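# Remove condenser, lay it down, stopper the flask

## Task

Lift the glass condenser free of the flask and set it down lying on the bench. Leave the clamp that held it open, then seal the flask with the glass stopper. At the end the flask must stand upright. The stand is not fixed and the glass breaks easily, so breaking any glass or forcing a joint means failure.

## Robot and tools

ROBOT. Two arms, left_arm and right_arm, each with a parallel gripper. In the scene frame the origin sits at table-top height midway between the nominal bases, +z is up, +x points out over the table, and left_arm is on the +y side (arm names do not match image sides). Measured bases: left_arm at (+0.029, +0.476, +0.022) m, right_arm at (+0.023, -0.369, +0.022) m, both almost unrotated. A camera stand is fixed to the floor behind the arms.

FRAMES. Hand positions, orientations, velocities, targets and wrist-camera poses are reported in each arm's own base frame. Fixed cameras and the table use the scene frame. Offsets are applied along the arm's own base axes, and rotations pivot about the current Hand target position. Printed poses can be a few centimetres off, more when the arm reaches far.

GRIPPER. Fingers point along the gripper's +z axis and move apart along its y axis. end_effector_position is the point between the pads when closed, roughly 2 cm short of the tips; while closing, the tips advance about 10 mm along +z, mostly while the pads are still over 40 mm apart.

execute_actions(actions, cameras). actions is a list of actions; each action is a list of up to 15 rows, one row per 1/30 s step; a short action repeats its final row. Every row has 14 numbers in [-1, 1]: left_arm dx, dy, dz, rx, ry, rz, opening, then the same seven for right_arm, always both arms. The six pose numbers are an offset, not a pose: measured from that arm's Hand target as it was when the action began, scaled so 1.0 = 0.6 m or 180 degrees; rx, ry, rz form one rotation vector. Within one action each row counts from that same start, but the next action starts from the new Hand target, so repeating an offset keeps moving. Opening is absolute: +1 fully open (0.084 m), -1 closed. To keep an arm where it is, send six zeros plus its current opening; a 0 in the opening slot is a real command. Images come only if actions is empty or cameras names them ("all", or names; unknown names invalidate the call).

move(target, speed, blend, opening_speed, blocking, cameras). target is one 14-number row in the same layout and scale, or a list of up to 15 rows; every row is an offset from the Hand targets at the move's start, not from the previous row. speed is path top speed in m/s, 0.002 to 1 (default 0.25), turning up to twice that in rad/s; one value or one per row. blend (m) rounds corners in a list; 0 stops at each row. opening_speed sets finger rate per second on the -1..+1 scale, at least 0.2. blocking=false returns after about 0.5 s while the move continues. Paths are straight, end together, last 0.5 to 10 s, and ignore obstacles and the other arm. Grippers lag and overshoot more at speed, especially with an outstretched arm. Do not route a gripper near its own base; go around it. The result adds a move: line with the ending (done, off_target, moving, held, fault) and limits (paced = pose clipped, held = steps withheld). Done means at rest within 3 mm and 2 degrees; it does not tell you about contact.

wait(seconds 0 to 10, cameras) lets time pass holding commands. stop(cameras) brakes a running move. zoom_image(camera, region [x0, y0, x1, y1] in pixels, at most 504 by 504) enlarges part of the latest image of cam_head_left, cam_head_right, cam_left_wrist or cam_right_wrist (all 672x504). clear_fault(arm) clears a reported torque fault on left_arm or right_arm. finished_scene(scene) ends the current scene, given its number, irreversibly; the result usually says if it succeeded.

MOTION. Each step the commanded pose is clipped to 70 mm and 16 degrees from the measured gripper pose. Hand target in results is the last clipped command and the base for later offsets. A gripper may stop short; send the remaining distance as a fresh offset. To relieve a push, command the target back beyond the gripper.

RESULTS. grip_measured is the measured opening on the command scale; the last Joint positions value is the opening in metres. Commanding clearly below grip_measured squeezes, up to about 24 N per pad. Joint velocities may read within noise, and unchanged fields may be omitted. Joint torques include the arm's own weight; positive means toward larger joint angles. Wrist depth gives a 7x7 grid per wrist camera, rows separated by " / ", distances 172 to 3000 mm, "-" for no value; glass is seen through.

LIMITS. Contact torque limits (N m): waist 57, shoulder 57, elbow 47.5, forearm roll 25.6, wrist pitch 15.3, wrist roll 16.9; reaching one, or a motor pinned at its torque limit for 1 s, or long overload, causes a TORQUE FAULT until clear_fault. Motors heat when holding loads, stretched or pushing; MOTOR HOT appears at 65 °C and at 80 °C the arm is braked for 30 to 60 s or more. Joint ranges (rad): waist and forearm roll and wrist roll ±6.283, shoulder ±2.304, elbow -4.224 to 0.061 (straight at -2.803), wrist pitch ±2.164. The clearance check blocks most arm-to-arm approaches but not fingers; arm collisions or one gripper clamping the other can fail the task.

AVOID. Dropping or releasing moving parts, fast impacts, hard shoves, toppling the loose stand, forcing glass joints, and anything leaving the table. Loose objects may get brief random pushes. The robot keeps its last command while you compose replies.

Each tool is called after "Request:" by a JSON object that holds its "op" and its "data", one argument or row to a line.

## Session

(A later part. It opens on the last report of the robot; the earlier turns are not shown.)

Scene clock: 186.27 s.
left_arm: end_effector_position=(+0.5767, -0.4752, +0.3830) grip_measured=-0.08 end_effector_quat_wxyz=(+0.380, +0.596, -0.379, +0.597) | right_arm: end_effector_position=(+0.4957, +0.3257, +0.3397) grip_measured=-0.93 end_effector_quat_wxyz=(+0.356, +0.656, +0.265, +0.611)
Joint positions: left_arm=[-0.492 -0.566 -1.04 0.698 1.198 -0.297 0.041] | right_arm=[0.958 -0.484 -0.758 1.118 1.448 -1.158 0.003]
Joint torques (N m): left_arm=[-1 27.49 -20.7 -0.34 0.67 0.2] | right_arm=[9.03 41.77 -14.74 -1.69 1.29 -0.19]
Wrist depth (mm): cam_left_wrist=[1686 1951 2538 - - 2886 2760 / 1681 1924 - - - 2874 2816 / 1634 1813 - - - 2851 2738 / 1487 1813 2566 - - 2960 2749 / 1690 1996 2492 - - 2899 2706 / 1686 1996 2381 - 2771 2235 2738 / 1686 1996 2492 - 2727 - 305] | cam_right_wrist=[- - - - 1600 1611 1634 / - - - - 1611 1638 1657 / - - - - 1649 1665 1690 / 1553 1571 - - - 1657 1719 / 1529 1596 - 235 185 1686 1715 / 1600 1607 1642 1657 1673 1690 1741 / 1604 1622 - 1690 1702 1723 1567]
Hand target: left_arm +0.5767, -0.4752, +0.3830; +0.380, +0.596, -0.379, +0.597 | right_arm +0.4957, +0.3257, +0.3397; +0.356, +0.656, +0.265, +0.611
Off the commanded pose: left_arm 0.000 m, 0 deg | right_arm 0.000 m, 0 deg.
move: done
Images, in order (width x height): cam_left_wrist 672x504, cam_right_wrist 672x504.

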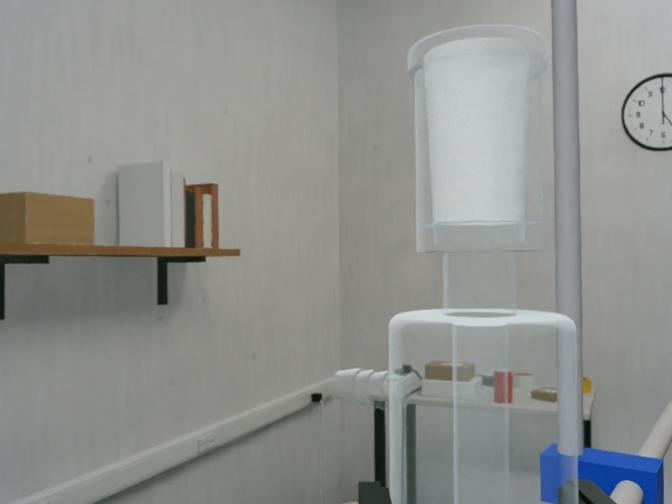

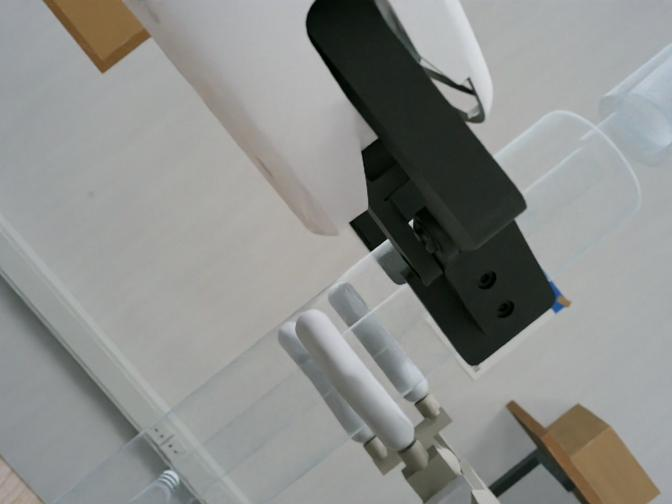

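Request:
{"op": "move", "data": {
  "target": [0, 0, 0, 0, 0, 0, -0.12, 0.0, -0.0012, 0, 0, 0, 0, -1],
  "speed": 0.005,
  "cameras": ["cam_head_left", "cam_head_right"]
}}

Request:
{"op": "zoom_image", "data": {
  "camera": "cam_head_left",
  "region": [280, 100, 440, 230]
}}

Request:
{"op": "zoom_image", "data": {
  "camera": "cam_head_right",
  "region": [280, 100, 440, 230]
}}

Scene clock: 188.10 s.
left_arm: end_effector_position=(+0.5767, -0.4752, +0.3830) grip_measured=-0.08 end_effector_quat_wxyz=(+0.380, +0.596, -0.379, +0.597) | right_arm: end_effector_position=(+0.4957, +0.3251, +0.3397) grip_measured=-0.93 end_effector_quat_wxyz=(+0.356, +0.656, +0.265, +0.611)
Joint positions: left_arm=[-0.492 -0.566 -1.04 0.698 1.198 -0.297 0.041] | right_arm=[0.957 -0.483 -0.757 1.117 1.448 -1.158 0.003]
Joint torques (N m): left_arm=[0.43 27.17 -23.53 -0.56 0.65 0.17] | right_arm=[0.43 40.91 -10.34 -1.47 2.66 0.45]
Wrist depth (mm): cam_left_wrist=[1698 1951 2501 - - 2899 2816 / 1690 1924 - - - 2935 2749 / 1619 1838 - - - 2863 2696 / 1496 1804 2510 - - - 2738 / 1698 2044 2510 - - 2999 2749 / 1661 2020 2389 - 2685 2220 2706 / 1665 2014 2519 - 2782 - 306] | cam_right_wrist=[- - - - 1604 1630 1638 / - - - - 1626 1645 1657 / - - - - 1642 1657 1698 / 1567 1582 - - - 1669 1706 / 1526 1596 - 235 186 1681 1732 / 1604 1604 1634 1645 1690 1723 1741 / 1604 1626 - 1681 1711 1702 1553]
Hand target: left_arm +0.5767, -0.4752, +0.3830; +0.380, +0.596, -0.379, +0.597 | right_arm +0.4957, +0.3250, +0.3397; +0.356, +0.656, +0.265, +0.611
Off the commanded pose: left_arm 0.000 m, 0 deg | right_arm 0.000 m, 0 deg.
move: done
Images, in order (width x height): cam_head_left 672x504, cam_head_right 672x504.

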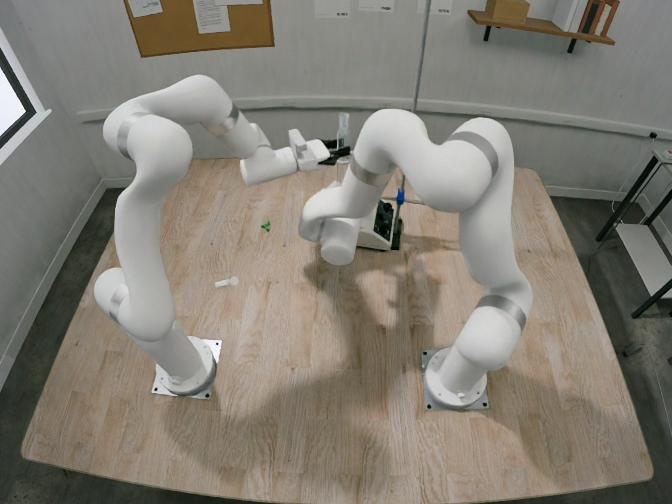

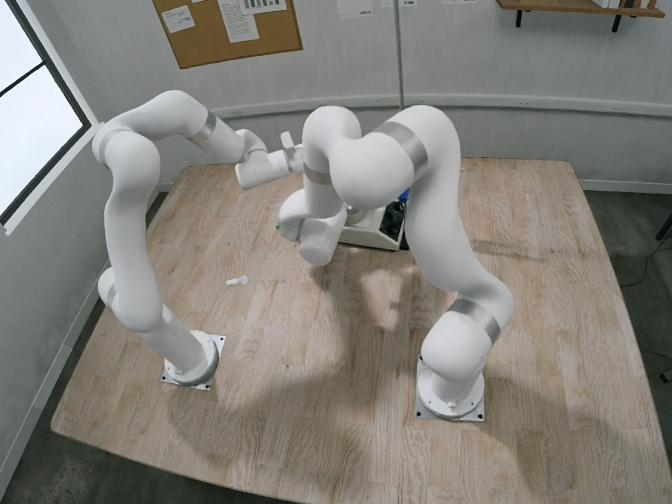

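Scaled by 3.150 from the camera's 672x504 image, which has a finer 960x720 frame.

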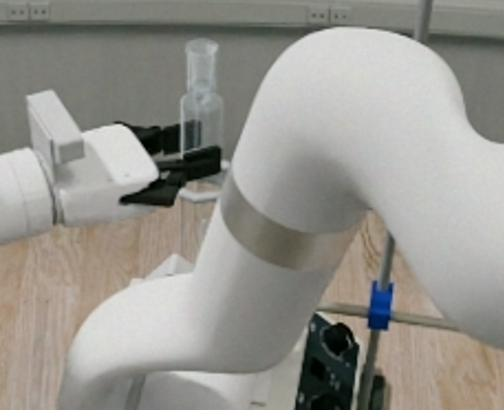

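Scaled by 3.150 from the camera's 672x504 image, which has a finer 960x720 frame.

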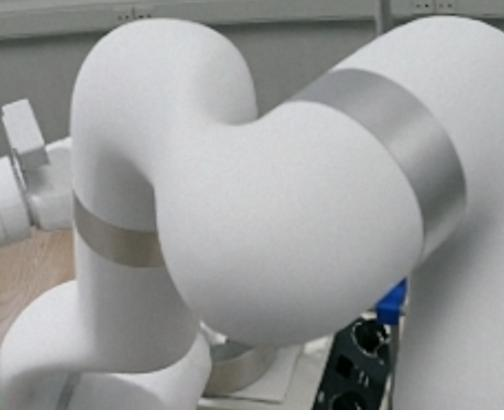

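Request:
{"op": "move", "data": {
  "target": [0, 0, 0, 0, 0, 0, -0.12, -0.0007, 0.0008, 0.0007, -0.6597, 0.0962, 0, -1],
  "speed": 0.2,
  "cameras": ["cam_right_wrist", "cam_left_wrist"]
}}

Scene clock: 194.83 s.
left_arm: end_effector_position=(+0.5767, -0.4752, +0.3830) grip_measured=-0.08 end_effector_quat_wxyz=(+0.380, +0.596, -0.379, +0.597) | right_arm: end_effector_position=(+0.4953, +0.3255, +0.3401) grip_measured=-0.93 end_effector_quat_wxyz=(+0.707, +0.099, +0.700, -0.004)
Joint positions: left_arm=[-0.492 -0.566 -1.04 0.698 1.198 -0.297 0.041] | right_arm=[0.959 -0.483 -0.757 1.119 1.448 -3.253 0.003]
Joint torques (N m): left_arm=[-1.69 28.22 -24.49 -0.77 0.75 0.2] | right_arm=[8.45 41.57 -12.5 0.54 1.43 -0.08]
Wrist depth (mm): cam_left_wrist=[1686 1957 2519 - - 2935 2839 / 1711 1957 - - - 2935 2805 / 1611 1862 - - - 2839 2805 / 1480 1847 2519 - - 2948 2771 / 1686 1985 2501 - - 2960 2685 / 1673 1951 2381 - 2727 2242 2717 / 1657 1991 2510 - 2727 - 306] | cam_right_wrist=[208 209 208 218 226 207 1553 / 1694 1694 1669 1630 1615 1564 1564 / 1749 1706 1669 1649 1611 1574 1557 / 1745 1711 1686 1661 1615 1578 1557 / 1758 1715 1686 1657 1615 1582 1560 / 1553 1706 1686 1657 1611 1571 1550 / 1553 1715 210 208 201 198 188]
Hand target: left_arm +0.5767, -0.4752, +0.3830; +0.380, +0.596, -0.379, +0.597 | right_arm +0.4953, +0.3255, +0.3401; +0.707, +0.099, +0.700, -0.004
Off the commanded pose: left_arm 0.000 m, 0 deg | right_arm 0.000 m, 0 deg.
move: done
Images, in order (width x height): cam_left_wrist 672x504, cam_right_wrist 672x504.

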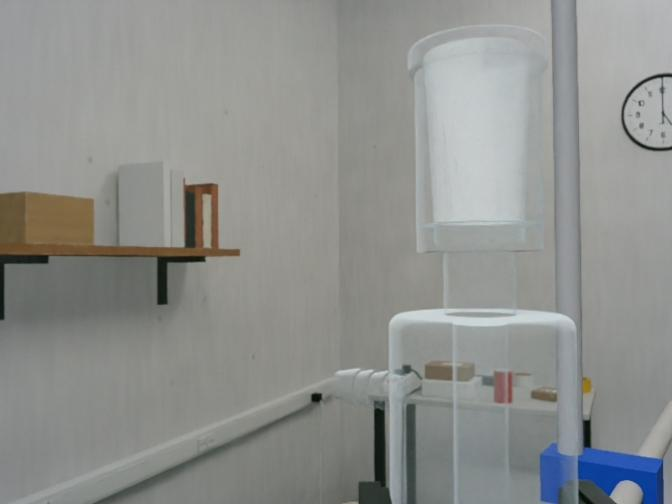

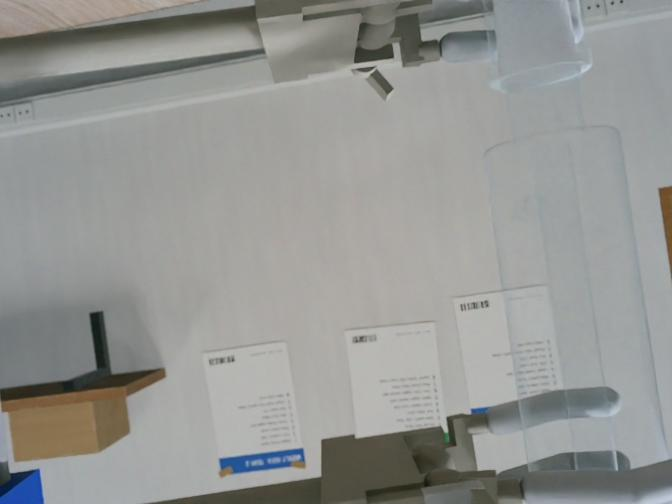

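Request:
{"op": "zoom_image", "data": {
  "camera": "cam_right_wrist",
  "region": [320, 360, 672, 504]
}}

Scaled by 1.432 from the camera's 672x504 image, which has a finer 960x720 frame.

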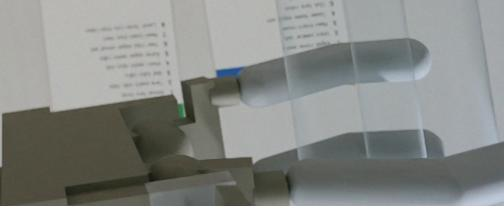

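Request:
{"op": "move", "data": {
  "target": [0, 0, 0, 0, 0, 0, -0.12, -0.0008, 0.0001, -0.0012, -0.8246, 0.1202, 0, -1],
  "speed": 0.2,
  "cameras": ["cam_right_wrist", "cam_left_wrist"]
}}

Scene clock: 202.93 s.
left_arm: end_effector_position=(+0.5767, -0.4752, +0.3830) grip_measured=-0.08 end_effector_quat_wxyz=(+0.380, +0.596, -0.379, +0.597) | right_arm: end_effector_position=(+0.4948, +0.3256, +0.3394) grip_measured=-0.93 end_effector_quat_wxyz=(-0.180, +0.651, -0.276, +0.684)
Joint positions: left_arm=[-0.492 -0.566 -1.04 0.698 1.198 -0.297 0.041] | right_arm=[0.959 -0.484 -0.756 1.119 1.45 -5.869 0.003]
Joint torques (N m): left_arm=[-0.39 28.58 -24.42 -1.07 0.69 0.12] | right_arm=[10.12 37.78 -10.44 0.98 -0.27 -0.35]
Wrist depth (mm): cam_left_wrist=[1694 1919 2585 - - 2935 2816 / 1686 1940 - - - 2816 2805 / 1615 1813 - - - 2911 2782 / 1471 1828 2528 - - 2986 2738 / 1661 2008 2547 - - 2973 2771 / 1694 1985 2457 - 2685 2228 2696 / 1657 2044 2510 - 2793 - 305] | cam_right_wrist=[1615 1645 1694 1698 1723 1578 1776 / 1600 1611 1661 1690 1711 1741 1772 / 1578 1596 1630 1661 1698 1745 - / 210 1596 1611 1634 1677 1711 1719 / 1560 1571 1611 1622 1638 1686 211 / 1546 1564 1589 1619 1645 210 1681 / - 182 184 231 198 182 1661]
Hand target: left_arm +0.5767, -0.4752, +0.3830; +0.380, +0.596, -0.379, +0.597 | right_arm +0.4948, +0.3256, +0.3394; -0.180, +0.651, -0.276, +0.684
Off the commanded pose: left_arm 0.000 m, 0 deg | right_arm 0.000 m, 0 deg.
move: done
Images, in order (width x height): cam_left_wrist 672x504, cam_right_wrist 672x504.

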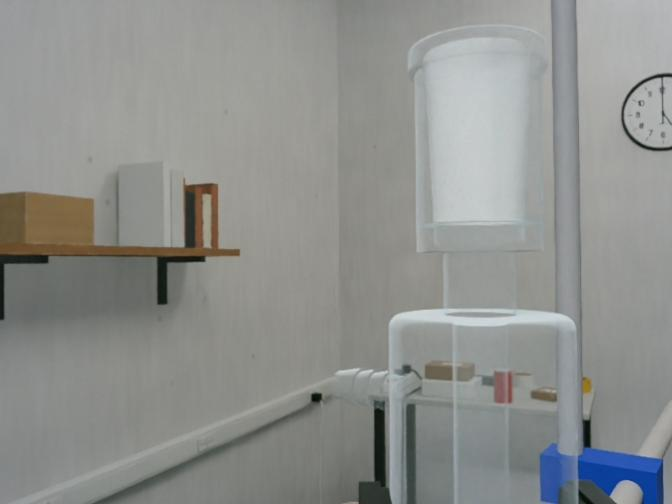

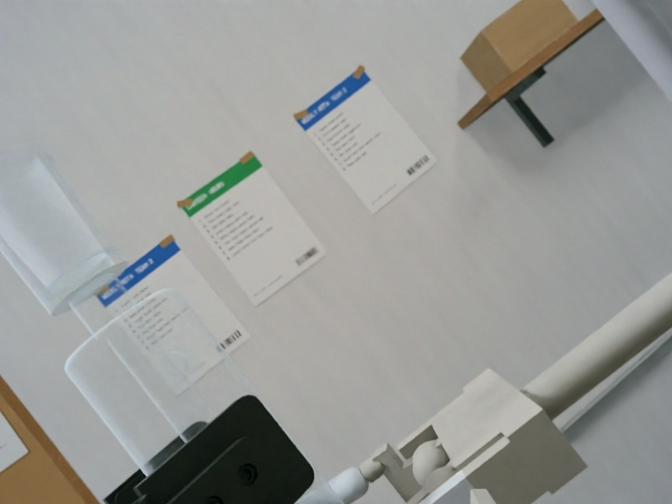

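Request:
{"op": "move", "data": {
  "target": [0, 0, 0, 0, 0, 0, -0.12, 0, 0, 0, 0, 0, 0, -0.5],
  "opening_speed": 0.5
}}

Request:
{"op": "move", "data": {
  "target": [0, 0, 0, 0, 0, 0, -0.12, -0.099, 0.0144, 0, 0, 0, 0, -0.5],
  "speed": 0.1,
  "cameras": ["cam_right_wrist", "cam_left_wrist"]
}}

Request:
{"op": "zoom_image", "data": {
  "camera": "cam_right_wrist",
  "region": [280, 280, 560, 504]
}}

Scene clock: 205.07 s.
left_arm: end_effector_position=(+0.5767, -0.4752, +0.3830) grip_measured=-0.08 end_effector_quat_wxyz=(+0.380, +0.596, -0.379, +0.597) | right_arm: end_effector_position=(+0.4948, +0.3256, +0.3394) grip_measured=-0.52 end_effector_quat_wxyz=(-0.180, +0.651, -0.276, +0.684)
Joint positions: left_arm=[-0.492 -0.566 -1.04 0.698 1.198 -0.297 0.041] | right_arm=[0.959 -0.484 -0.756 1.119 1.45 -5.869 0.021]
Joint torques (N m): left_arm=[-2.67 27.95 -24.08 -0.29 1.2 0.23] | right_arm=[-1.79 36.55 -14.05 -0.74 2.97 0.22]
Wrist depth (mm): cam_left_wrist=[1706 1924 2575 - - 2999 2816 / 1706 1924 - - - 2863 2782 / 1619 1838 - - - 2899 2782 / 1496 1838 2519 - - 2986 2805 / 1715 1985 2519 - - 2911 2696 / 1677 2002 2348 - 2782 2264 2727 / 1686 2014 2538 - 2706 - 305] | cam_right_wrist=[1615 1642 1669 1690 1732 1571 1772 / 1600 1626 1657 1677 1698 1728 1776 / 1574 1611 1638 1657 1686 1736 - / 210 1585 1611 1642 1698 1715 1736 / 1553 1578 1596 1634 1673 1681 211 / 1539 1571 1574 1607 1634 210 1673 / - 182 184 231 198 182 1665]
Hand target: left_arm +0.5767, -0.4752, +0.3830; +0.380, +0.596, -0.379, +0.597 | right_arm +0.4948, +0.3256, +0.3394; -0.180, +0.651, -0.276, +0.684
Off the commanded pose: left_arm 0.000 m, 0 deg | right_arm 0.000 m, 0 deg.
move: done

Scene clock: 206.07 s.
left_arm: end_effector_position=(+0.5767, -0.4752, +0.3830) grip_measured=-0.08 end_effector_quat_wxyz=(+0.380, +0.596, -0.379, +0.597) | right_arm: end_effector_position=(+0.4354, +0.3342, +0.3394) grip_measured=-0.52 end_effector_quat_wxyz=(-0.180, +0.651, -0.276, +0.684)
Joint positions: left_arm=[-0.492 -0.566 -1.04 0.698 1.198 -0.297 0.041] | right_arm=[1.088 -0.445 -0.691 1.242 1.49 -5.857 0.021]
Joint torques (N m): left_arm=[0.87 27.63 -24.29 -0.31 1.22 0.16] | right_arm=[1.69 37.46 -10.64 0.05 2.9 0.35]
Wrist depth (mm): cam_left_wrist=[1702 1919 2528 - - 2911 2805 / 1669 1935 - - - 2851 2828 / 1611 1842 - - - 2863 2805 / 1468 1818 2510 - - 2874 2749 / 1686 2026 2492 - - 2999 2771 / 1649 2008 2381 - 2782 2317 2738 / 1649 1968 2510 - 2771 - 306] | cam_right_wrist=[1673 1723 1741 1767 1799 1634 1862 / 1657 1681 1715 1754 1781 1813 1833 / 1649 1686 1681 1715 1754 1790 299 / 1622 1645 1665 1719 1736 1772 270 / 1622 1634 1665 1681 1719 1745 1741 / 1589 1634 248 1653 291 1694 1749 / - - 231 296 1630 1698 1741]
Hand target: left_arm +0.5767, -0.4752, +0.3830; +0.380, +0.596, -0.379, +0.597 | right_arm +0.4354, +0.3342, +0.3394; -0.180, +0.651, -0.276, +0.684
Off the commanded pose: left_arm 0.000 m, 0 deg | right_arm 0.000 m, 0 deg.
move: done
Images, in order (width x height): cam_left_wrist 672x504, cam_right_wrist 672x504.

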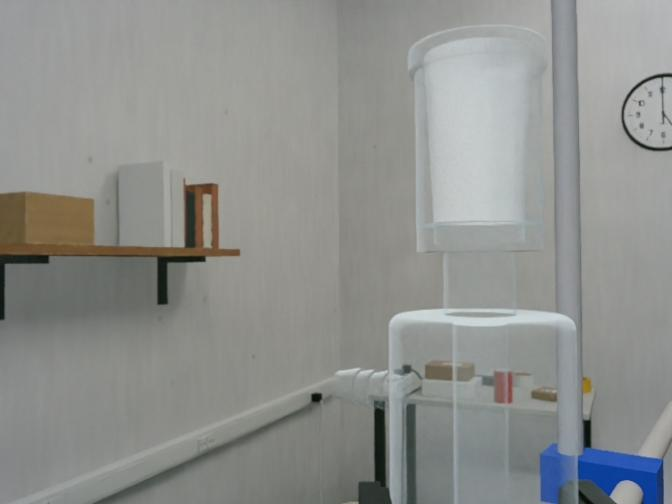

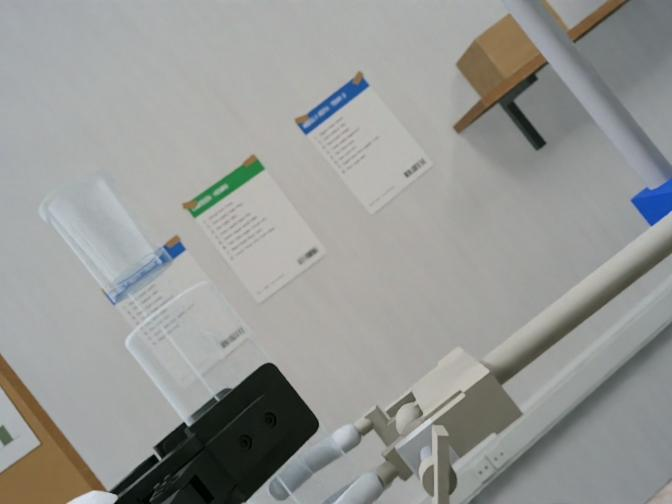

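Scaled by 1.800 from the camera's 672x504 image, which has a finer 960x720 frame.

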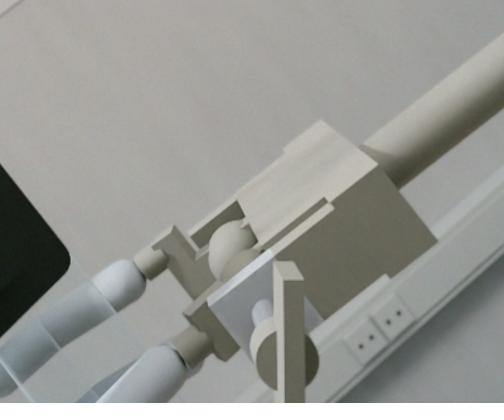

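Request:
{"op": "move", "data": {
  "target": [0, 0, 0, 0, 0, 0, -0.12, -0.0825, 0.012, 0, 0.8796, -0.1283, 0, -0.5],
  "speed": 0.6
}}

Request:
{"op": "move", "data": {
  "target": [0, 0, 0, 0, 0, 0, -0.12, 0, 0, 0, 0.8961, -0.1307, 0, -0.5],
  "speed": 0.6,
  "cameras": ["cam_right_wrist"]
}}

Request:
{"op": "zoom_image", "data": {
  "camera": "cam_right_wrist",
  "region": [220, 300, 500, 504]
}}

Scene clock: 210.20 s.
left_arm: end_effector_position=(+0.5767, -0.4752, +0.3830) grip_measured=-0.08 end_effector_quat_wxyz=(+0.380, +0.596, -0.379, +0.597) | right_arm: end_effector_position=(+0.3859, +0.3414, +0.3394) grip_measured=-0.52 end_effector_quat_wxyz=(+0.705, +0.159, +0.689, +0.058)
Joint positions: left_arm=[-0.492 -0.566 -1.04 0.698 1.198 -0.297 0.041] | right_arm=[1.206 -0.422 -0.653 1.357 1.521 -3.058 0.021]
Joint torques (N m): left_arm=[-1.13 28.06 -24.28 -0.22 1.86 0.13] | right_arm=[1.97 28.68 -10.63 -2.1 2.86 0.4]
Wrist depth (mm): cam_left_wrist=[1681 1935 2538 - - 2863 2828 / 1698 1935 - - - 2899 2805 / 1630 1828 - - - 2911 2816 / 1490 1842 2492 - - - 2696 / 1681 2026 2510 - - 2935 2696 / 1681 2020 2381 - 2771 2286 2738 / 1649 1985 2483 - 2727 - 305] | cam_right_wrist=[665 746 820 1657 1645 1673 1638 / 837 - 319 333 1694 1669 1638 / 349 1813 1776 1741 1719 1661 1657 / 1852 1818 1785 1754 1706 1694 1649 / 1862 1823 1799 1763 1723 1686 1657 / 1888 1823 1799 326 340 345 318 / 1754 342 1809 1785 - 294 271]
Hand target: left_arm +0.5767, -0.4752, +0.3830; +0.380, +0.596, -0.379, +0.597 | right_arm +0.3859, +0.3414, +0.3394; +0.705, +0.159, +0.689, +0.058
Off the commanded pose: left_arm 0.000 m, 0 deg | right_arm 0.000 m, 0 deg.
move: done

Scene clock: 213.23 s.
left_arm: end_effector_position=(+0.5767, -0.4752, +0.3830) grip_measured=-0.08 end_effector_quat_wxyz=(+0.380, +0.596, -0.379, +0.597) | right_arm: end_effector_position=(+0.3859, +0.3414, +0.3394) grip_measured=-0.52 end_effector_quat_wxyz=(+0.046, +0.705, -0.056, +0.706)
Joint positions: left_arm=[-0.492 -0.566 -1.04 0.698 1.198 -0.297 0.041] | right_arm=[1.206 -0.422 -0.653 1.356 1.521 -0.212 0.021]
Joint torques (N m): left_arm=[-2.75 27.82 -24.27 0.17 1.98 0.06] | right_arm=[-2.57 29.66 -11.18 -1.79 2.86 0.3]
Wrist depth (mm): cam_left_wrist=[1698 1968 2575 - - 2911 2793 / 1706 1940 - - - 2886 2899 / 1634 1833 - - - 2923 2749 / 1506 1828 2556 - - - 2727 / 1669 1985 2519 - - 2986 2749 / 1665 2002 2422 - 2727 2271 2749 / 1669 1996 2547 - 2749 - 305] | cam_right_wrist=[1657 1690 1719 1781 1809 1833 1872 / 1649 1665 1728 1736 1799 1847 1882 / 1638 1681 1711 1763 1790 1833 1698 / 1615 1673 1711 1763 1804 1818 1862 / 220 234 267 307 1776 1823 1888 / 220 238 347 348 330 1799 318 / 1638 1673 1702 1719 1763 1799 1823]
Hand target: left_arm +0.5767, -0.4752, +0.3830; +0.380, +0.596, -0.379, +0.597 | right_arm +0.3859, +0.3414, +0.3394; +0.046, +0.705, -0.055, +0.706
Off the commanded pose: left_arm 0.000 m, 0 deg | right_arm 0.000 m, 0 deg.
move: done
Images, in order (width x height): cam_right_wrist 672x504.

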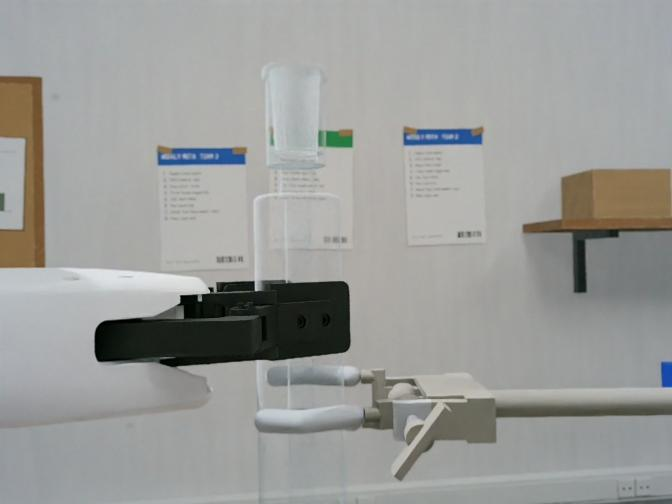

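Scaled by 1.800 from the camera's 672x504 image, which has a finer 960x720 frame.

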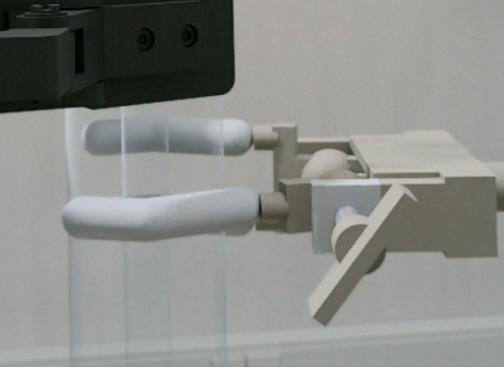

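Request:
{"op": "execute_actions", "data": {
  "actions": []
}}

Scene clock: 217.57 s.
left_arm: end_effector_position=(+0.5767, -0.4752, +0.3830) grip_measured=-0.08 end_effector_quat_wxyz=(+0.380, +0.596, -0.379, +0.597) | right_arm: end_effector_position=(+0.3859, +0.3414, +0.3394) grip_measured=-0.52 end_effector_quat_wxyz=(+0.046, +0.705, -0.055, +0.706)
Joint positions: left_arm=[-0.492 -0.566 -1.04 0.698 1.198 -0.297 0.041] | right_arm=[1.206 -0.422 -0.653 1.356 1.521 -0.212 0.021]
Joint velocities: within noise
Joint torques (N m): left_arm=[-2.94 26.73 -24.14 0.31 1.7 0.18] | right_arm=[-1.88 29.92 -11.31 -1.66 2.9 -0.15]
Motor temperatures (°C): left_arm=[25 28 33 27 30 29] | right_arm=[26 27 31 28 32 31]
Wrist depth (mm): cam_left_wrist=[1719 1935 2538 - - 2899 2749 / 1706 1951 - - - 2923 2805 / 1611 1847 - - - 2899 2749 / 1493 1809 2614 - - 2960 2727 / 1686 1991 2501 - - 2923 2727 / 1665 1985 2389 - 2685 2264 2706 / 1686 2002 2492 - 2771 - 306] | cam_right_wrist=[1649 1690 1741 1754 1828 1838 1888 / 1653 1677 1728 1763 1804 1842 1872 / 1649 1686 1706 1749 1785 1842 1681 / 1626 1677 1706 1741 1790 1809 1867 / 220 234 267 307 1795 1842 1867 / 220 238 346 348 330 1828 319 / 1645 1665 1698 1719 1767 1804 1809]
Hand target: left_arm +0.5767, -0.4752, +0.3830; +0.380, +0.596, -0.379, +0.597 | right_arm +0.3859, +0.3414, +0.3394; +0.046, +0.705, -0.055, +0.706
Tool commands: left_gripper/opening=-0.12 right_gripper/opening=-0.5
Off the commanded pose: left_arm 0.000 m, 0 deg | right_arm 0.000 m, 0 deg.

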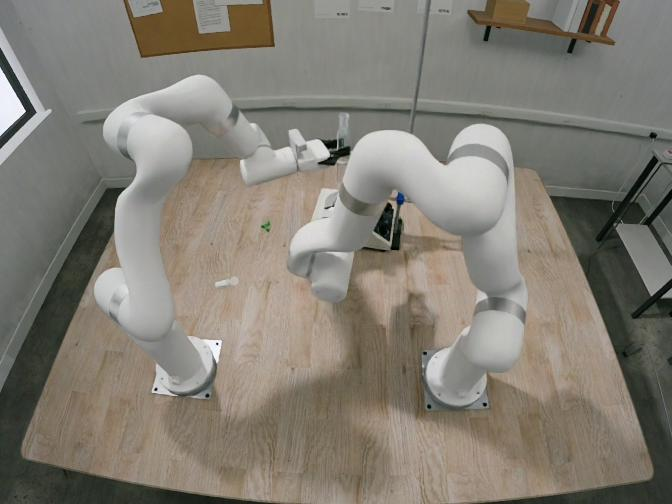

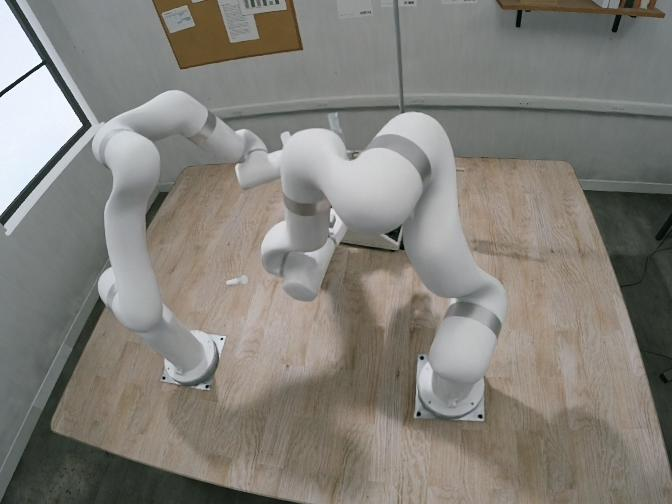

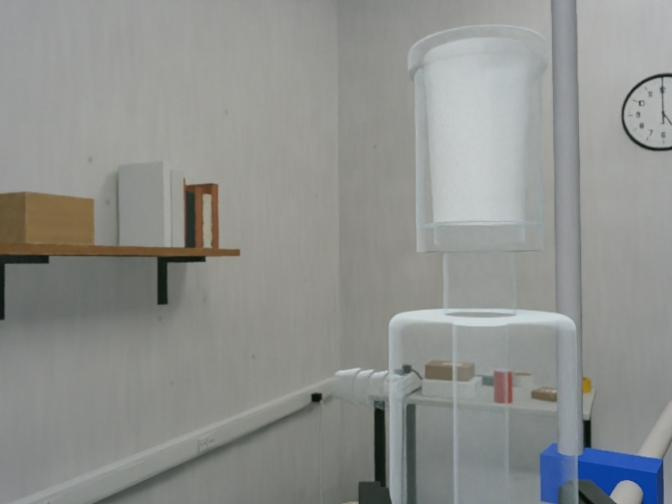

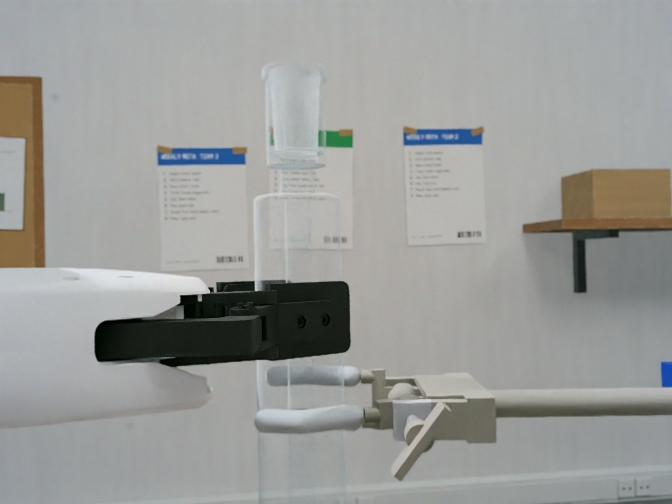

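Request:
{"op": "zoom_image", "data": {
  "camera": "cam_right_wrist",
  "region": [230, 330, 530, 500]
}}

Request:
{"op": "zoom_image", "data": {
  "camera": "cam_left_wrist",
  "region": [300, 300, 672, 504]
}}

Scaled by 1.680 from the camera's 672x504 image, which has a finer 960x720 frame.

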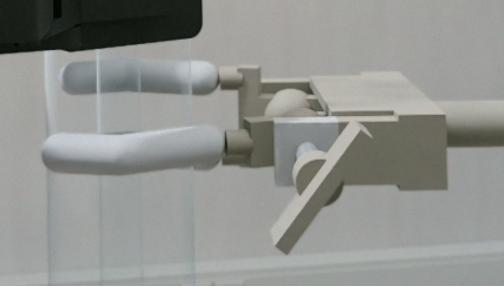

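Scaled by 1.355 from the camera's 672x504 image, which has a finer 960x720 frame.

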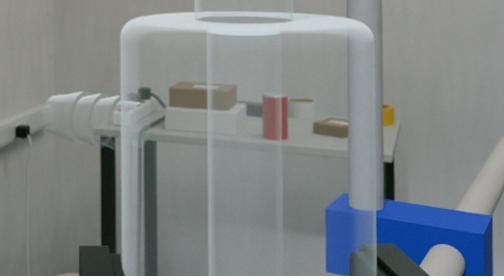

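Request:
{"op": "move", "data": {
  "target": [
    [0,0,0,0,0,0,-0.12,0,0,0,0.5909,-0.0862,0,-0.5],
    [0,0,0,0,0,0,-0.12,0,0,0,-0.7971,0.1163,0,-0.5]
  ],
  "speed": 0.6,
  "cameras": ["cam_right_wrist"]
}}

Scene clock: 222.90 s.
left_arm: end_effector_position=(+0.5767, -0.4752, +0.3830) grip_measured=-0.08 end_effector_quat_wxyz=(+0.380, +0.596, -0.379, +0.597) | right_arm: end_effector_position=(+0.3859, +0.3414, +0.3394) grip_measured=-0.52 end_effector_quat_wxyz=(+0.687, +0.265, +0.656, +0.168)
Joint positions: left_arm=[-0.492 -0.566 -1.04 0.698 1.198 -0.297 0.041] | right_arm=[1.206 -0.422 -0.653 1.357 1.52 3.54 0.021]
Joint torques (N m): left_arm=[-1.62 28.37 -24.68 0.04 1.84 0.15] | right_arm=[-1.17 28.84 -10.67 -2.04 2.84 0.33]
Wrist depth (mm): cam_left_wrist=[1702 1935 2566 - - 2948 2816 / 1690 1951 - - - 2899 2805 / 1615 1852 - - - 2863 2782 / 1490 1862 2556 - - 2911 2749 / 1677 2002 2474 - - 2973 2727 / 1669 1979 2431 - 2738 2249 2717 / 1649 1974 2492 - 2706 - 305] | cam_right_wrist=[343 299 377 1694 1690 1649 1615 / 654 361 313 1711 1698 1661 1638 / 789 298 1772 1736 1698 1686 1661 / 1772 1813 1776 1763 1719 1694 1686 / 1852 1828 1790 1776 1728 296 276 / 1852 1838 1818 331 340 305 274 / 1903 1852 1818 1790 1754 308 1706]
Hand target: left_arm +0.5767, -0.4752, +0.3830; +0.380, +0.596, -0.379, +0.597 | right_arm +0.3859, +0.3414, +0.3394; +0.687, +0.265, +0.656, +0.168
Off the commanded pose: left_arm 0.000 m, 0 deg | right_arm 0.000 m, 0 deg.
move: done
Images, in order (width x height): cam_right_wrist 672x504.

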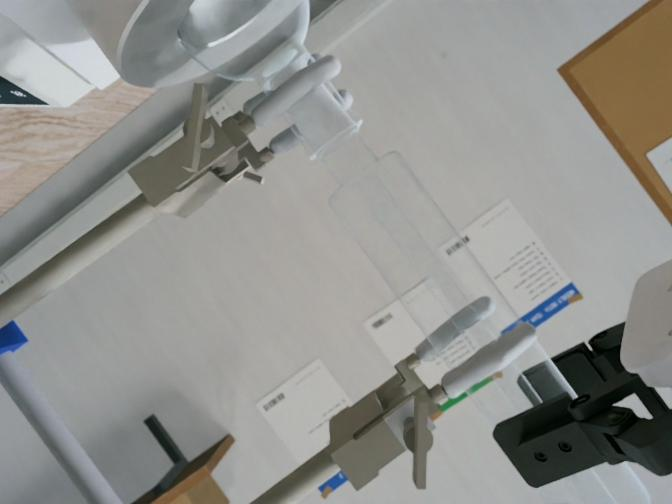

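Request:
{"op": "zoom_image", "data": {
  "camera": "cam_right_wrist",
  "region": [310, 280, 560, 504]
}}

Request:
{"op": "zoom_image", "data": {
  "camera": "cam_right_wrist",
  "region": [100, 30, 420, 240]
}}

Scaled by 2.016 from the camera's 672x504 image, which has a finer 960x720 frame.

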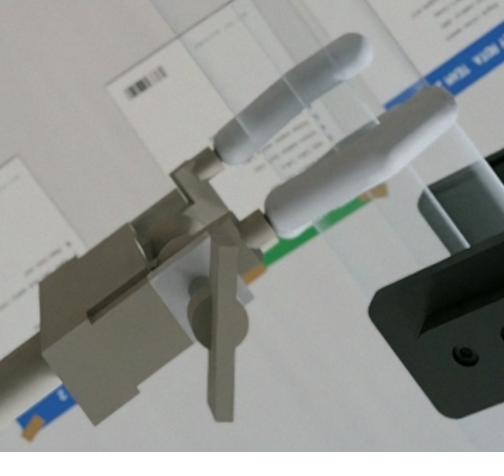

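Scaled by 1.575 from the camera's 672x504 image, which has a finer 960x720 frame.

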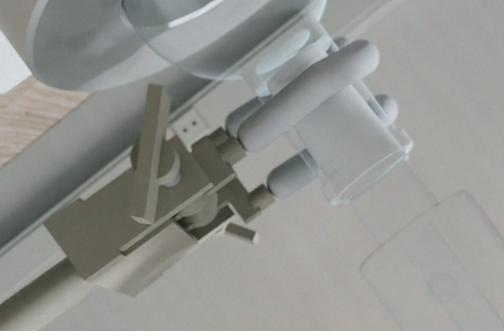

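Request:
{"op": "move", "data": {
  "target": [
    [0,0,0,0,0,0,-0.12,0.1332,-0.0194,0,0,0,0,-0.5],
    [0,0,0,0,0,0,-0.12,0.1798,-0.0262,0,0,0,0,-0.5]
  ],
  "speed": [0.15,0.05],
  "blend": [0.01,0],
  "cameras": ["cam_right_wrist"]
}}

Scene clock: 227.03 s.
left_arm: end_effector_position=(+0.5767, -0.4752, +0.3830) grip_measured=-0.08 end_effector_quat_wxyz=(+0.380, +0.596, -0.379, +0.597) | right_arm: end_effector_position=(+0.4938, +0.3257, +0.3394) grip_measured=-0.52 end_effector_quat_wxyz=(+0.687, +0.265, +0.656, +0.168)
Joint positions: left_arm=[-0.492 -0.566 -1.04 0.698 1.198 -0.297 0.041] | right_arm=[0.962 -0.483 -0.756 1.122 1.45 3.52 0.021]
Joint torques (N m): left_arm=[-1.85 26.61 -23.21 0.48 1.94 0.03] | right_arm=[-2.16 31.17 -13.39 -1.75 1.25 -0.24]
Wrist depth (mm): cam_left_wrist=[1681 1940 2585 - - 2874 2738 / 1669 1930 - - - 2923 2793 / 1615 1842 - - - 2899 2771 / 1477 1828 2566 - - 2960 2738 / 1673 2002 2528 - - - 2771 / 1657 1996 2431 - 2717 2264 2749 / 1673 1991 2528 - 2738 - 306] | cam_right_wrist=[342 - 201 228 1571 1553 1516 / 182 196 271 1619 1589 1567 1539 / 211 1626 1653 1630 1600 1574 1546 / 1690 1698 1661 1634 1607 1589 1564 / 1754 1715 1677 1649 1607 1582 1589 / 1741 1723 1698 1665 1615 1600 186 / 1763 1736 - - 225 194 235]
Hand target: left_arm +0.5767, -0.4752, +0.3830; +0.380, +0.596, -0.379, +0.597 | right_arm +0.4938, +0.3257, +0.3394; +0.687, +0.265, +0.656, +0.168
Off the commanded pose: left_arm 0.000 m, 0 deg | right_arm 0.000 m, 0 deg.
move: done
Images, in order (width x height): cam_right_wrist 672x504.

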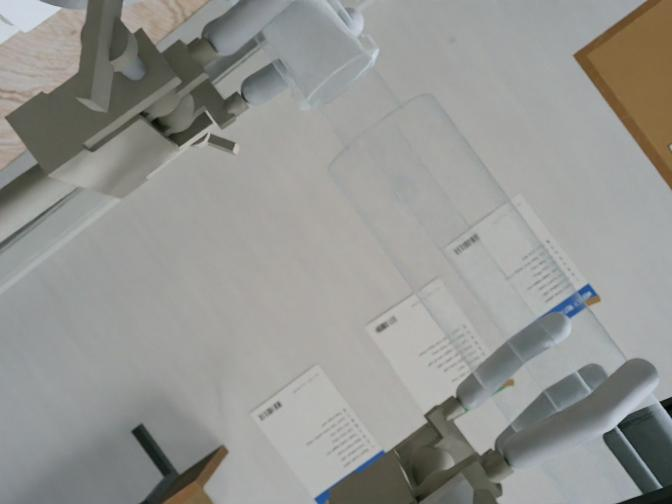

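Request:
{"op": "move", "data": {
  "target": [0,0,0,0,0,0,-0.12,0,0,0,0,0,0,-1],
  "opening_speed": 0.25
}}

Scene clock: 229.47 s.
left_arm: end_effector_position=(+0.5767, -0.4752, +0.3830) grip_measured=-0.08 end_effector_quat_wxyz=(+0.380, +0.596, -0.379, +0.597) | right_arm: end_effector_position=(+0.4938, +0.3257, +0.3394) grip_measured=-0.93 end_effector_quat_wxyz=(+0.687, +0.265, +0.656, +0.168)
Joint positions: left_arm=[-0.492 -0.566 -1.04 0.698 1.198 -0.297 0.041] | right_arm=[0.962 -0.483 -0.756 1.122 1.45 3.52 0.003]
Joint torques (N m): left_arm=[-3.47 28.16 -23.62 -0.16 1.72 0.14] | right_arm=[-0.44 32.73 -10.38 0.95 1.28 -0.08]
Wrist depth (mm): cam_left_wrist=[1686 1946 2501 - - 2839 2816 / 1698 1946 - - - 2899 2749 / 1615 1862 - - - 2886 2851 / 1483 1847 2483 - - 2948 2749 / 1673 2032 2492 - - 2986 2771 / 1694 1996 2431 - 2749 2271 2738 / 1673 1991 2519 - 2727 - 304] | cam_right_wrist=[535 - 201 228 1578 1553 1516 / 182 196 1571 1600 1585 1560 1533 / 211 1642 1657 1626 1604 1574 1550 / 1702 1690 1653 1634 1600 1589 1574 / 1732 1723 1681 1657 1622 1589 1589 / 1749 1732 1702 1665 1619 1593 186 / 1763 1736 - - 225 194 235]
Hand target: left_arm +0.5767, -0.4752, +0.3830; +0.380, +0.596, -0.379, +0.597 | right_arm +0.4938, +0.3257, +0.3394; +0.687, +0.265, +0.656, +0.168
Off the commanded pose: left_arm 0.000 m, 0 deg | right_arm 0.000 m, 0 deg.
move: done

Request:
{"op": "move", "data": {
  "target": [0,0,0,0,0,0,-0.12,-0.0007,0.0001,0,-0.6597,0.0962,0,-1],
  "speed": 0.3
}}

Request:
{"op": "move", "data": {
  "target": [0,0,0,0,0,0,-0.12,-0.0007,0.0001,0,-0.6597,0.0962,0,-1],
  "speed": 0.3,
  "cameras": ["cam_right_wrist"]
}}

Scene clock: 234.13 s.
left_arm: end_effector_position=(+0.5767, -0.4752, +0.3830) grip_measured=-0.08 end_effector_quat_wxyz=(+0.380, +0.596, -0.379, +0.597) | right_arm: end_effector_position=(+0.4934, +0.3257, +0.3394) grip_measured=-0.93 end_effector_quat_wxyz=(+0.489, -0.435, +0.557, -0.511)
Joint positions: left_arm=[-0.492 -0.566 -1.04 0.698 1.198 -0.297 0.041] | right_arm=[0.962 -0.483 -0.755 1.122 1.451 1.427 0.003]
Joint torques (N m): left_arm=[-4.25 29.08 -24.04 -0.34 1.94 0.13] | right_arm=[7.39 38.71 -12.96 -0.54 -0.24 -0.32]
Wrist depth (mm): cam_left_wrist=[1686 1962 2538 - - 2863 2760 / 1677 1940 - - - 2911 2805 / 1619 1833 - - - 2863 2782 / 1483 1857 2538 - - 2999 2717 / 1681 1985 2483 - - 2973 2771 / 1681 1996 2422 - 2782 2302 2685 / 1686 2032 2510 - 2816 - 305] | cam_right_wrist=[240 241 241 239 240 1673 1728 / 1706 1715 1711 1728 1698 1690 1719 / 1702 1690 1673 1702 1681 1673 1681 / 1673 1669 1669 1657 1645 1638 1645 / 1642 1634 1626 1642 1611 1619 1622 / 1611 1607 - 1615 212 1604 1550 / 1574 1578 - 1574 1550 1571 1560]
Hand target: left_arm +0.5767, -0.4752, +0.3830; +0.380, +0.596, -0.379, +0.597 | right_arm +0.4934, +0.3257, +0.3394; +0.489, -0.435, +0.557, -0.511
Off the commanded pose: left_arm 0.000 m, 0 deg | right_arm 0.000 m, 0 deg.
move: done

Scene clock: 238.13 s.
left_arm: end_effector_position=(+0.5767, -0.4752, +0.3830) grip_measured=-0.08 end_effector_quat_wxyz=(+0.380, +0.596, -0.379, +0.597) | right_arm: end_effector_position=(+0.4929, +0.3258, +0.3394) grip_measured=-0.93 end_effector_quat_wxyz=(+0.198, +0.700, +0.098, +0.679)
Joint positions: left_arm=[-0.492 -0.566 -1.04 0.698 1.198 -0.297 0.041] | right_arm=[0.963 -0.482 -0.754 1.122 1.45 -0.668 0.003]
Joint torques (N m): left_arm=[-1.46 31.38 -24.08 -0.04 1.93 0.09] | right_arm=[4.53 35.83 -9.71 2.4 -0.67 -0.17]
Wrist depth (mm): cam_left_wrist=[1706 1935 2519 - - 2923 2805 / 1686 1968 - - - 2863 2793 / 1615 1867 - - - 2999 2863 / 1490 1862 2501 - - 2960 2738 / 1661 1996 2510 - - 2935 2749 / 1698 2008 2457 - 2782 2309 2685 / 1690 2008 2510 - 2727 - 305] | cam_right_wrist=[1503 1543 1571 1615 1630 1681 1711 / - 1557 1589 1622 1653 1686 1728 / - - 1585 1630 1665 1686 1763 / - - - 1634 1653 1702 1749 / - - - 181 1669 1706 1615 / 1550 1574 237 1626 1694 1723 1754 / 1553 1593 - 185 227 1723 1767]
Hand target: left_arm +0.5767, -0.4752, +0.3830; +0.380, +0.596, -0.379, +0.597 | right_arm +0.4929, +0.3258, +0.3394; +0.198, +0.700, +0.098, +0.679
Off the commanded pose: left_arm 0.000 m, 0 deg | right_arm 0.000 m, 0 deg.
move: done
Images, in order (width x height): cam_right_wrist 672x504.

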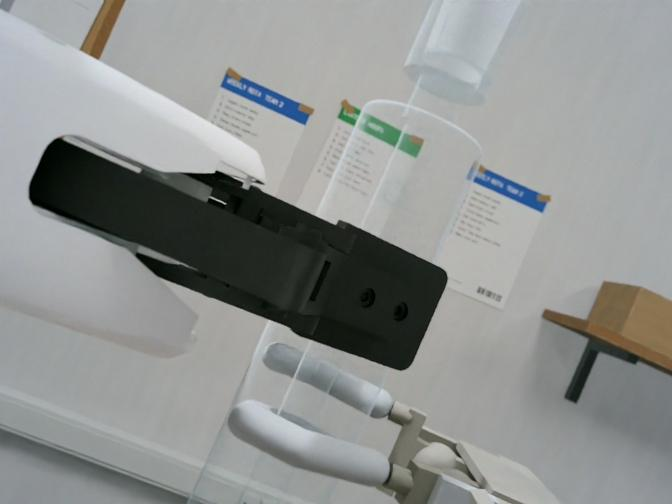

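Request:
{"op": "move", "data": {
  "target": [0,0,0,0,0,0,-0.12,-0.0007,0.0001,0,-0.6597,0.0962,0,-1],
  "speed": 0.3,
  "cameras": ["cam_right_wrist"]
}}

Scene clock: 243.03 s.
left_arm: end_effector_position=(+0.5767, -0.4752, +0.3830) grip_measured=-0.08 end_effector_quat_wxyz=(+0.380, +0.596, -0.379, +0.597) | right_arm: end_effector_position=(+0.4925, +0.3259, +0.3394) grip_measured=-0.93 end_effector_quat_wxyz=(+0.687, +0.265, +0.656, +0.167)
Joint positions: left_arm=[-0.492 -0.566 -1.04 0.698 1.198 -0.297 0.041] | right_arm=[0.964 -0.482 -0.754 1.125 1.451 -2.763 0.003]
Joint torques (N m): left_arm=[3.19 33.01 -23.47 -1.01 1.27 0.1] | right_arm=[6.67 38.53 -10.13 1.87 1.02 -0.26]
Wrist depth (mm): cam_left_wrist=[1698 1962 2556 - - 2874 2816 / 1694 1924 - - - 2911 2816 / 1626 1828 - - - 2923 2782 / 1496 1842 2501 - - 2923 2782 / 1677 2014 2528 - - 2960 2793 / 1653 1968 2389 - 2727 2235 2738 / 1649 2014 2501 - 2760 - 305] | cam_right_wrist=[557 - 202 229 1571 1543 1519 / 184 196 1571 1600 1589 1564 1533 / 212 1634 1657 1626 1589 1571 1564 / 1690 1706 1665 1642 1607 1585 1564 / 1715 1715 1702 1665 1630 1582 1578 / 1767 1719 1681 1661 1619 1596 183 / 1776 1745 - - 226 191 238]
Hand target: left_arm +0.5767, -0.4752, +0.3830; +0.380, +0.596, -0.379, +0.597 | right_arm +0.4925, +0.3259, +0.3394; +0.687, +0.265, +0.656, +0.167
Off the commanded pose: left_arm 0.000 m, 0 deg | right_arm 0.000 m, 0 deg.
move: done
Images, in order (width x height): cam_right_wrist 672x504.

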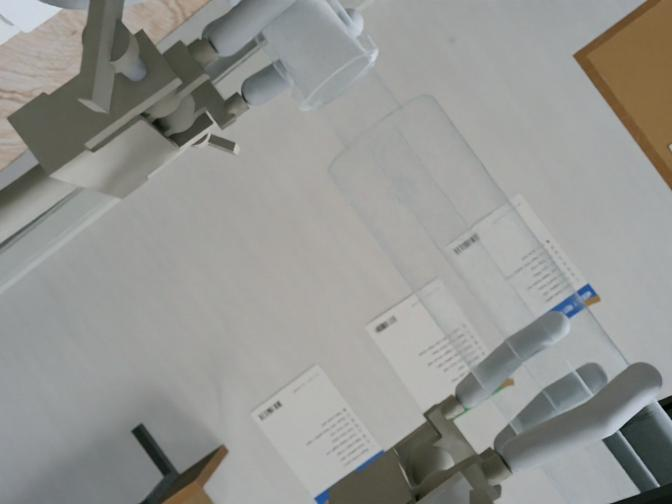

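Request:
{"op": "move", "data": {
  "target": [0,0,0,0,0,0,-0.12,-0.0007,0.0001,0,-0.6597,0.0962,0,-1],
  "speed": 0.3
}}

Request:
{"op": "move", "data": {
  "target": [0,0,0,0,0,0,-0.12,-0.0003,0.0001,0,-0.2749,0.0401,0,-1],
  "speed": 0.3
}}

Request:
{"op": "move", "data": {
  "target": [0,0,0,0,0,0,-0.12,0,0,0,0,0,0,-0.5],
  "opening_speed": 0.5,
  "cameras": ["cam_right_wrist"]
}}

Scene clock: 247.73 s.
left_arm: end_effector_position=(+0.5767, -0.4752, +0.3830) grip_measured=-0.08 end_effector_quat_wxyz=(+0.380, +0.596, -0.379, +0.597) | right_arm: end_effector_position=(+0.4921, +0.3259, +0.3394) grip_measured=-0.93 end_effector_quat_wxyz=(+0.489, -0.435, +0.557, -0.511)
Joint positions: left_arm=[-0.492 -0.566 -1.04 0.698 1.198 -0.297 0.041] | right_arm=[0.965 -0.482 -0.753 1.124 1.452 -4.856 0.003]
Joint torques (N m): left_arm=[3.34 32.51 -23.76 -1.6 0.43 -0.05] | right_arm=[11.95 37.55 -11.5 -0.92 0.36 -0.28]
Wrist depth (mm): cam_left_wrist=[1698 1957 2547 - - 2886 2828 / 1698 1930 - - - 2863 2771 / 1622 1857 - - - 2935 2782 / 1474 1818 2556 - - 2911 2749 / 1677 2026 2538 - - - 2760 / 1694 1957 2422 - 2696 2372 2685 / 1665 1985 2501 - 2738 - 305] | cam_right_wrist=[1754 243 242 241 242 1665 1728 / 1715 1723 1711 1719 1711 1690 1719 / 1681 1702 1681 1694 1681 1665 1665 / 1665 1665 1665 1661 1649 1634 1645 / 1638 1630 1645 1634 1619 1630 1619 / 1615 1611 - 1611 213 1596 1543 / 1582 1589 - 1574 1560 1574 1553]
Hand target: left_arm +0.5767, -0.4752, +0.3830; +0.380, +0.596, -0.379, +0.597 | right_arm +0.4921, +0.3259, +0.3394; +0.489, -0.435, +0.557, -0.511
Off the commanded pose: left_arm 0.000 m, 0 deg | right_arm 0.000 m, 0 deg.
move: done

Scene clock: 249.70 s.
left_arm: end_effector_position=(+0.5767, -0.4752, +0.3830) grip_measured=-0.08 end_effector_quat_wxyz=(+0.380, +0.596, -0.379, +0.597) | right_arm: end_effector_position=(+0.4919, +0.3260, +0.3394) grip_measured=-0.93 end_effector_quat_wxyz=(-0.227, +0.630, -0.321, +0.670)
Joint positions: left_arm=[-0.492 -0.566 -1.04 0.698 1.198 -0.297 0.041] | right_arm=[0.965 -0.482 -0.753 1.124 1.452 -5.729 0.003]
Joint torques (N m): left_arm=[2.16 32.17 -23.41 -1.83 0.57 0.28] | right_arm=[9.72 36.16 -10.1 0.6 -0.78 -0.24]
Wrist depth (mm): cam_left_wrist=[1681 1940 2595 - - 2863 2828 / 1686 1908 - - - 2986 2782 / 1622 1838 - - - 2851 2760 / 1471 1852 2483 - - 2863 2782 / 1673 2020 2510 - - 2923 2738 / 1677 1985 2422 - 2749 2271 2696 / 1669 2002 2439 - 2738 - 306] | cam_right_wrist=[1626 1657 1698 1715 1741 1571 1795 / 1638 1645 1681 1690 1728 1763 249 / 1600 1630 1638 1669 1706 1719 1732 / 1574 1615 1619 1653 1673 1706 1677 / 1550 1589 1604 1630 1665 1673 1661 / 1543 1571 1574 1619 1630 215 1686 / - 1546 191 231 206 1564 1649]
Hand target: left_arm +0.5767, -0.4752, +0.3830; +0.380, +0.596, -0.379, +0.597 | right_arm +0.4919, +0.3260, +0.3394; -0.227, +0.630, -0.321, +0.670
Off the commanded pose: left_arm 0.000 m, 0 deg | right_arm 0.000 m, 0 deg.
move: done

Scene clock: 250.93 s.
left_arm: end_effector_position=(+0.5767, -0.4752, +0.3830) grip_measured=-0.08 end_effector_quat_wxyz=(+0.380, +0.596, -0.379, +0.597) | right_arm: end_effector_position=(+0.4919, +0.3260, +0.3394) grip_measured=-0.52 end_effector_quat_wxyz=(-0.227, +0.630, -0.321, +0.670)
Joint positions: left_arm=[-0.492 -0.566 -1.04 0.698 1.198 -0.297 0.041] | right_arm=[0.965 -0.482 -0.753 1.124 1.452 -5.729 0.021]
Joint torques (N m): left_arm=[0.75 32.36 -24.17 0.69 1.12 0.14] | right_arm=[-1.24 35.91 -13.57 -0.4 2.85 0.22]
Wrist depth (mm): cam_left_wrist=[1686 1908 2556 - - 2923 2782 / 1686 1935 - - - 2911 2793 / 1611 1838 - - - 2851 2771 / 1487 1833 2547 - - 2973 2727 / 1677 2008 2528 - - - 2685 / 1681 2020 2422 - 2727 2235 2675 / 1661 2002 2439 - 2760 - 305] | cam_right_wrist=[1642 1661 1698 1715 1736 1574 1785 / 1615 1642 1661 1681 1728 1749 1781 / 1600 1634 1638 1665 1702 1723 1719 / 1571 1593 1619 1657 1677 1715 1669 / 1550 1574 1619 1622 1665 1677 1669 / 1550 1567 1582 1604 1611 213 1665 / - 1553 196 231 189 1571 1649]
Hand target: left_arm +0.5767, -0.4752, +0.3830; +0.380, +0.596, -0.379, +0.597 | right_arm +0.4919, +0.3260, +0.3394; -0.227, +0.630, -0.321, +0.670
Off the commanded pose: left_arm 0.000 m, 0 deg | right_arm 0.000 m, 0 deg.
move: done
Images, in order (width x height): cam_right_wrist 672x504.

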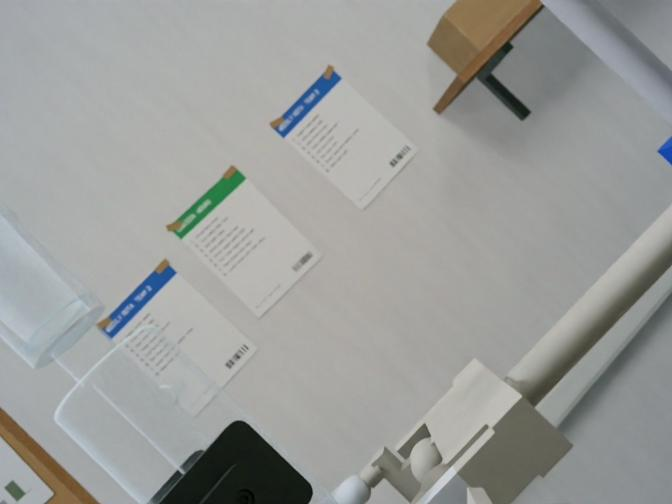

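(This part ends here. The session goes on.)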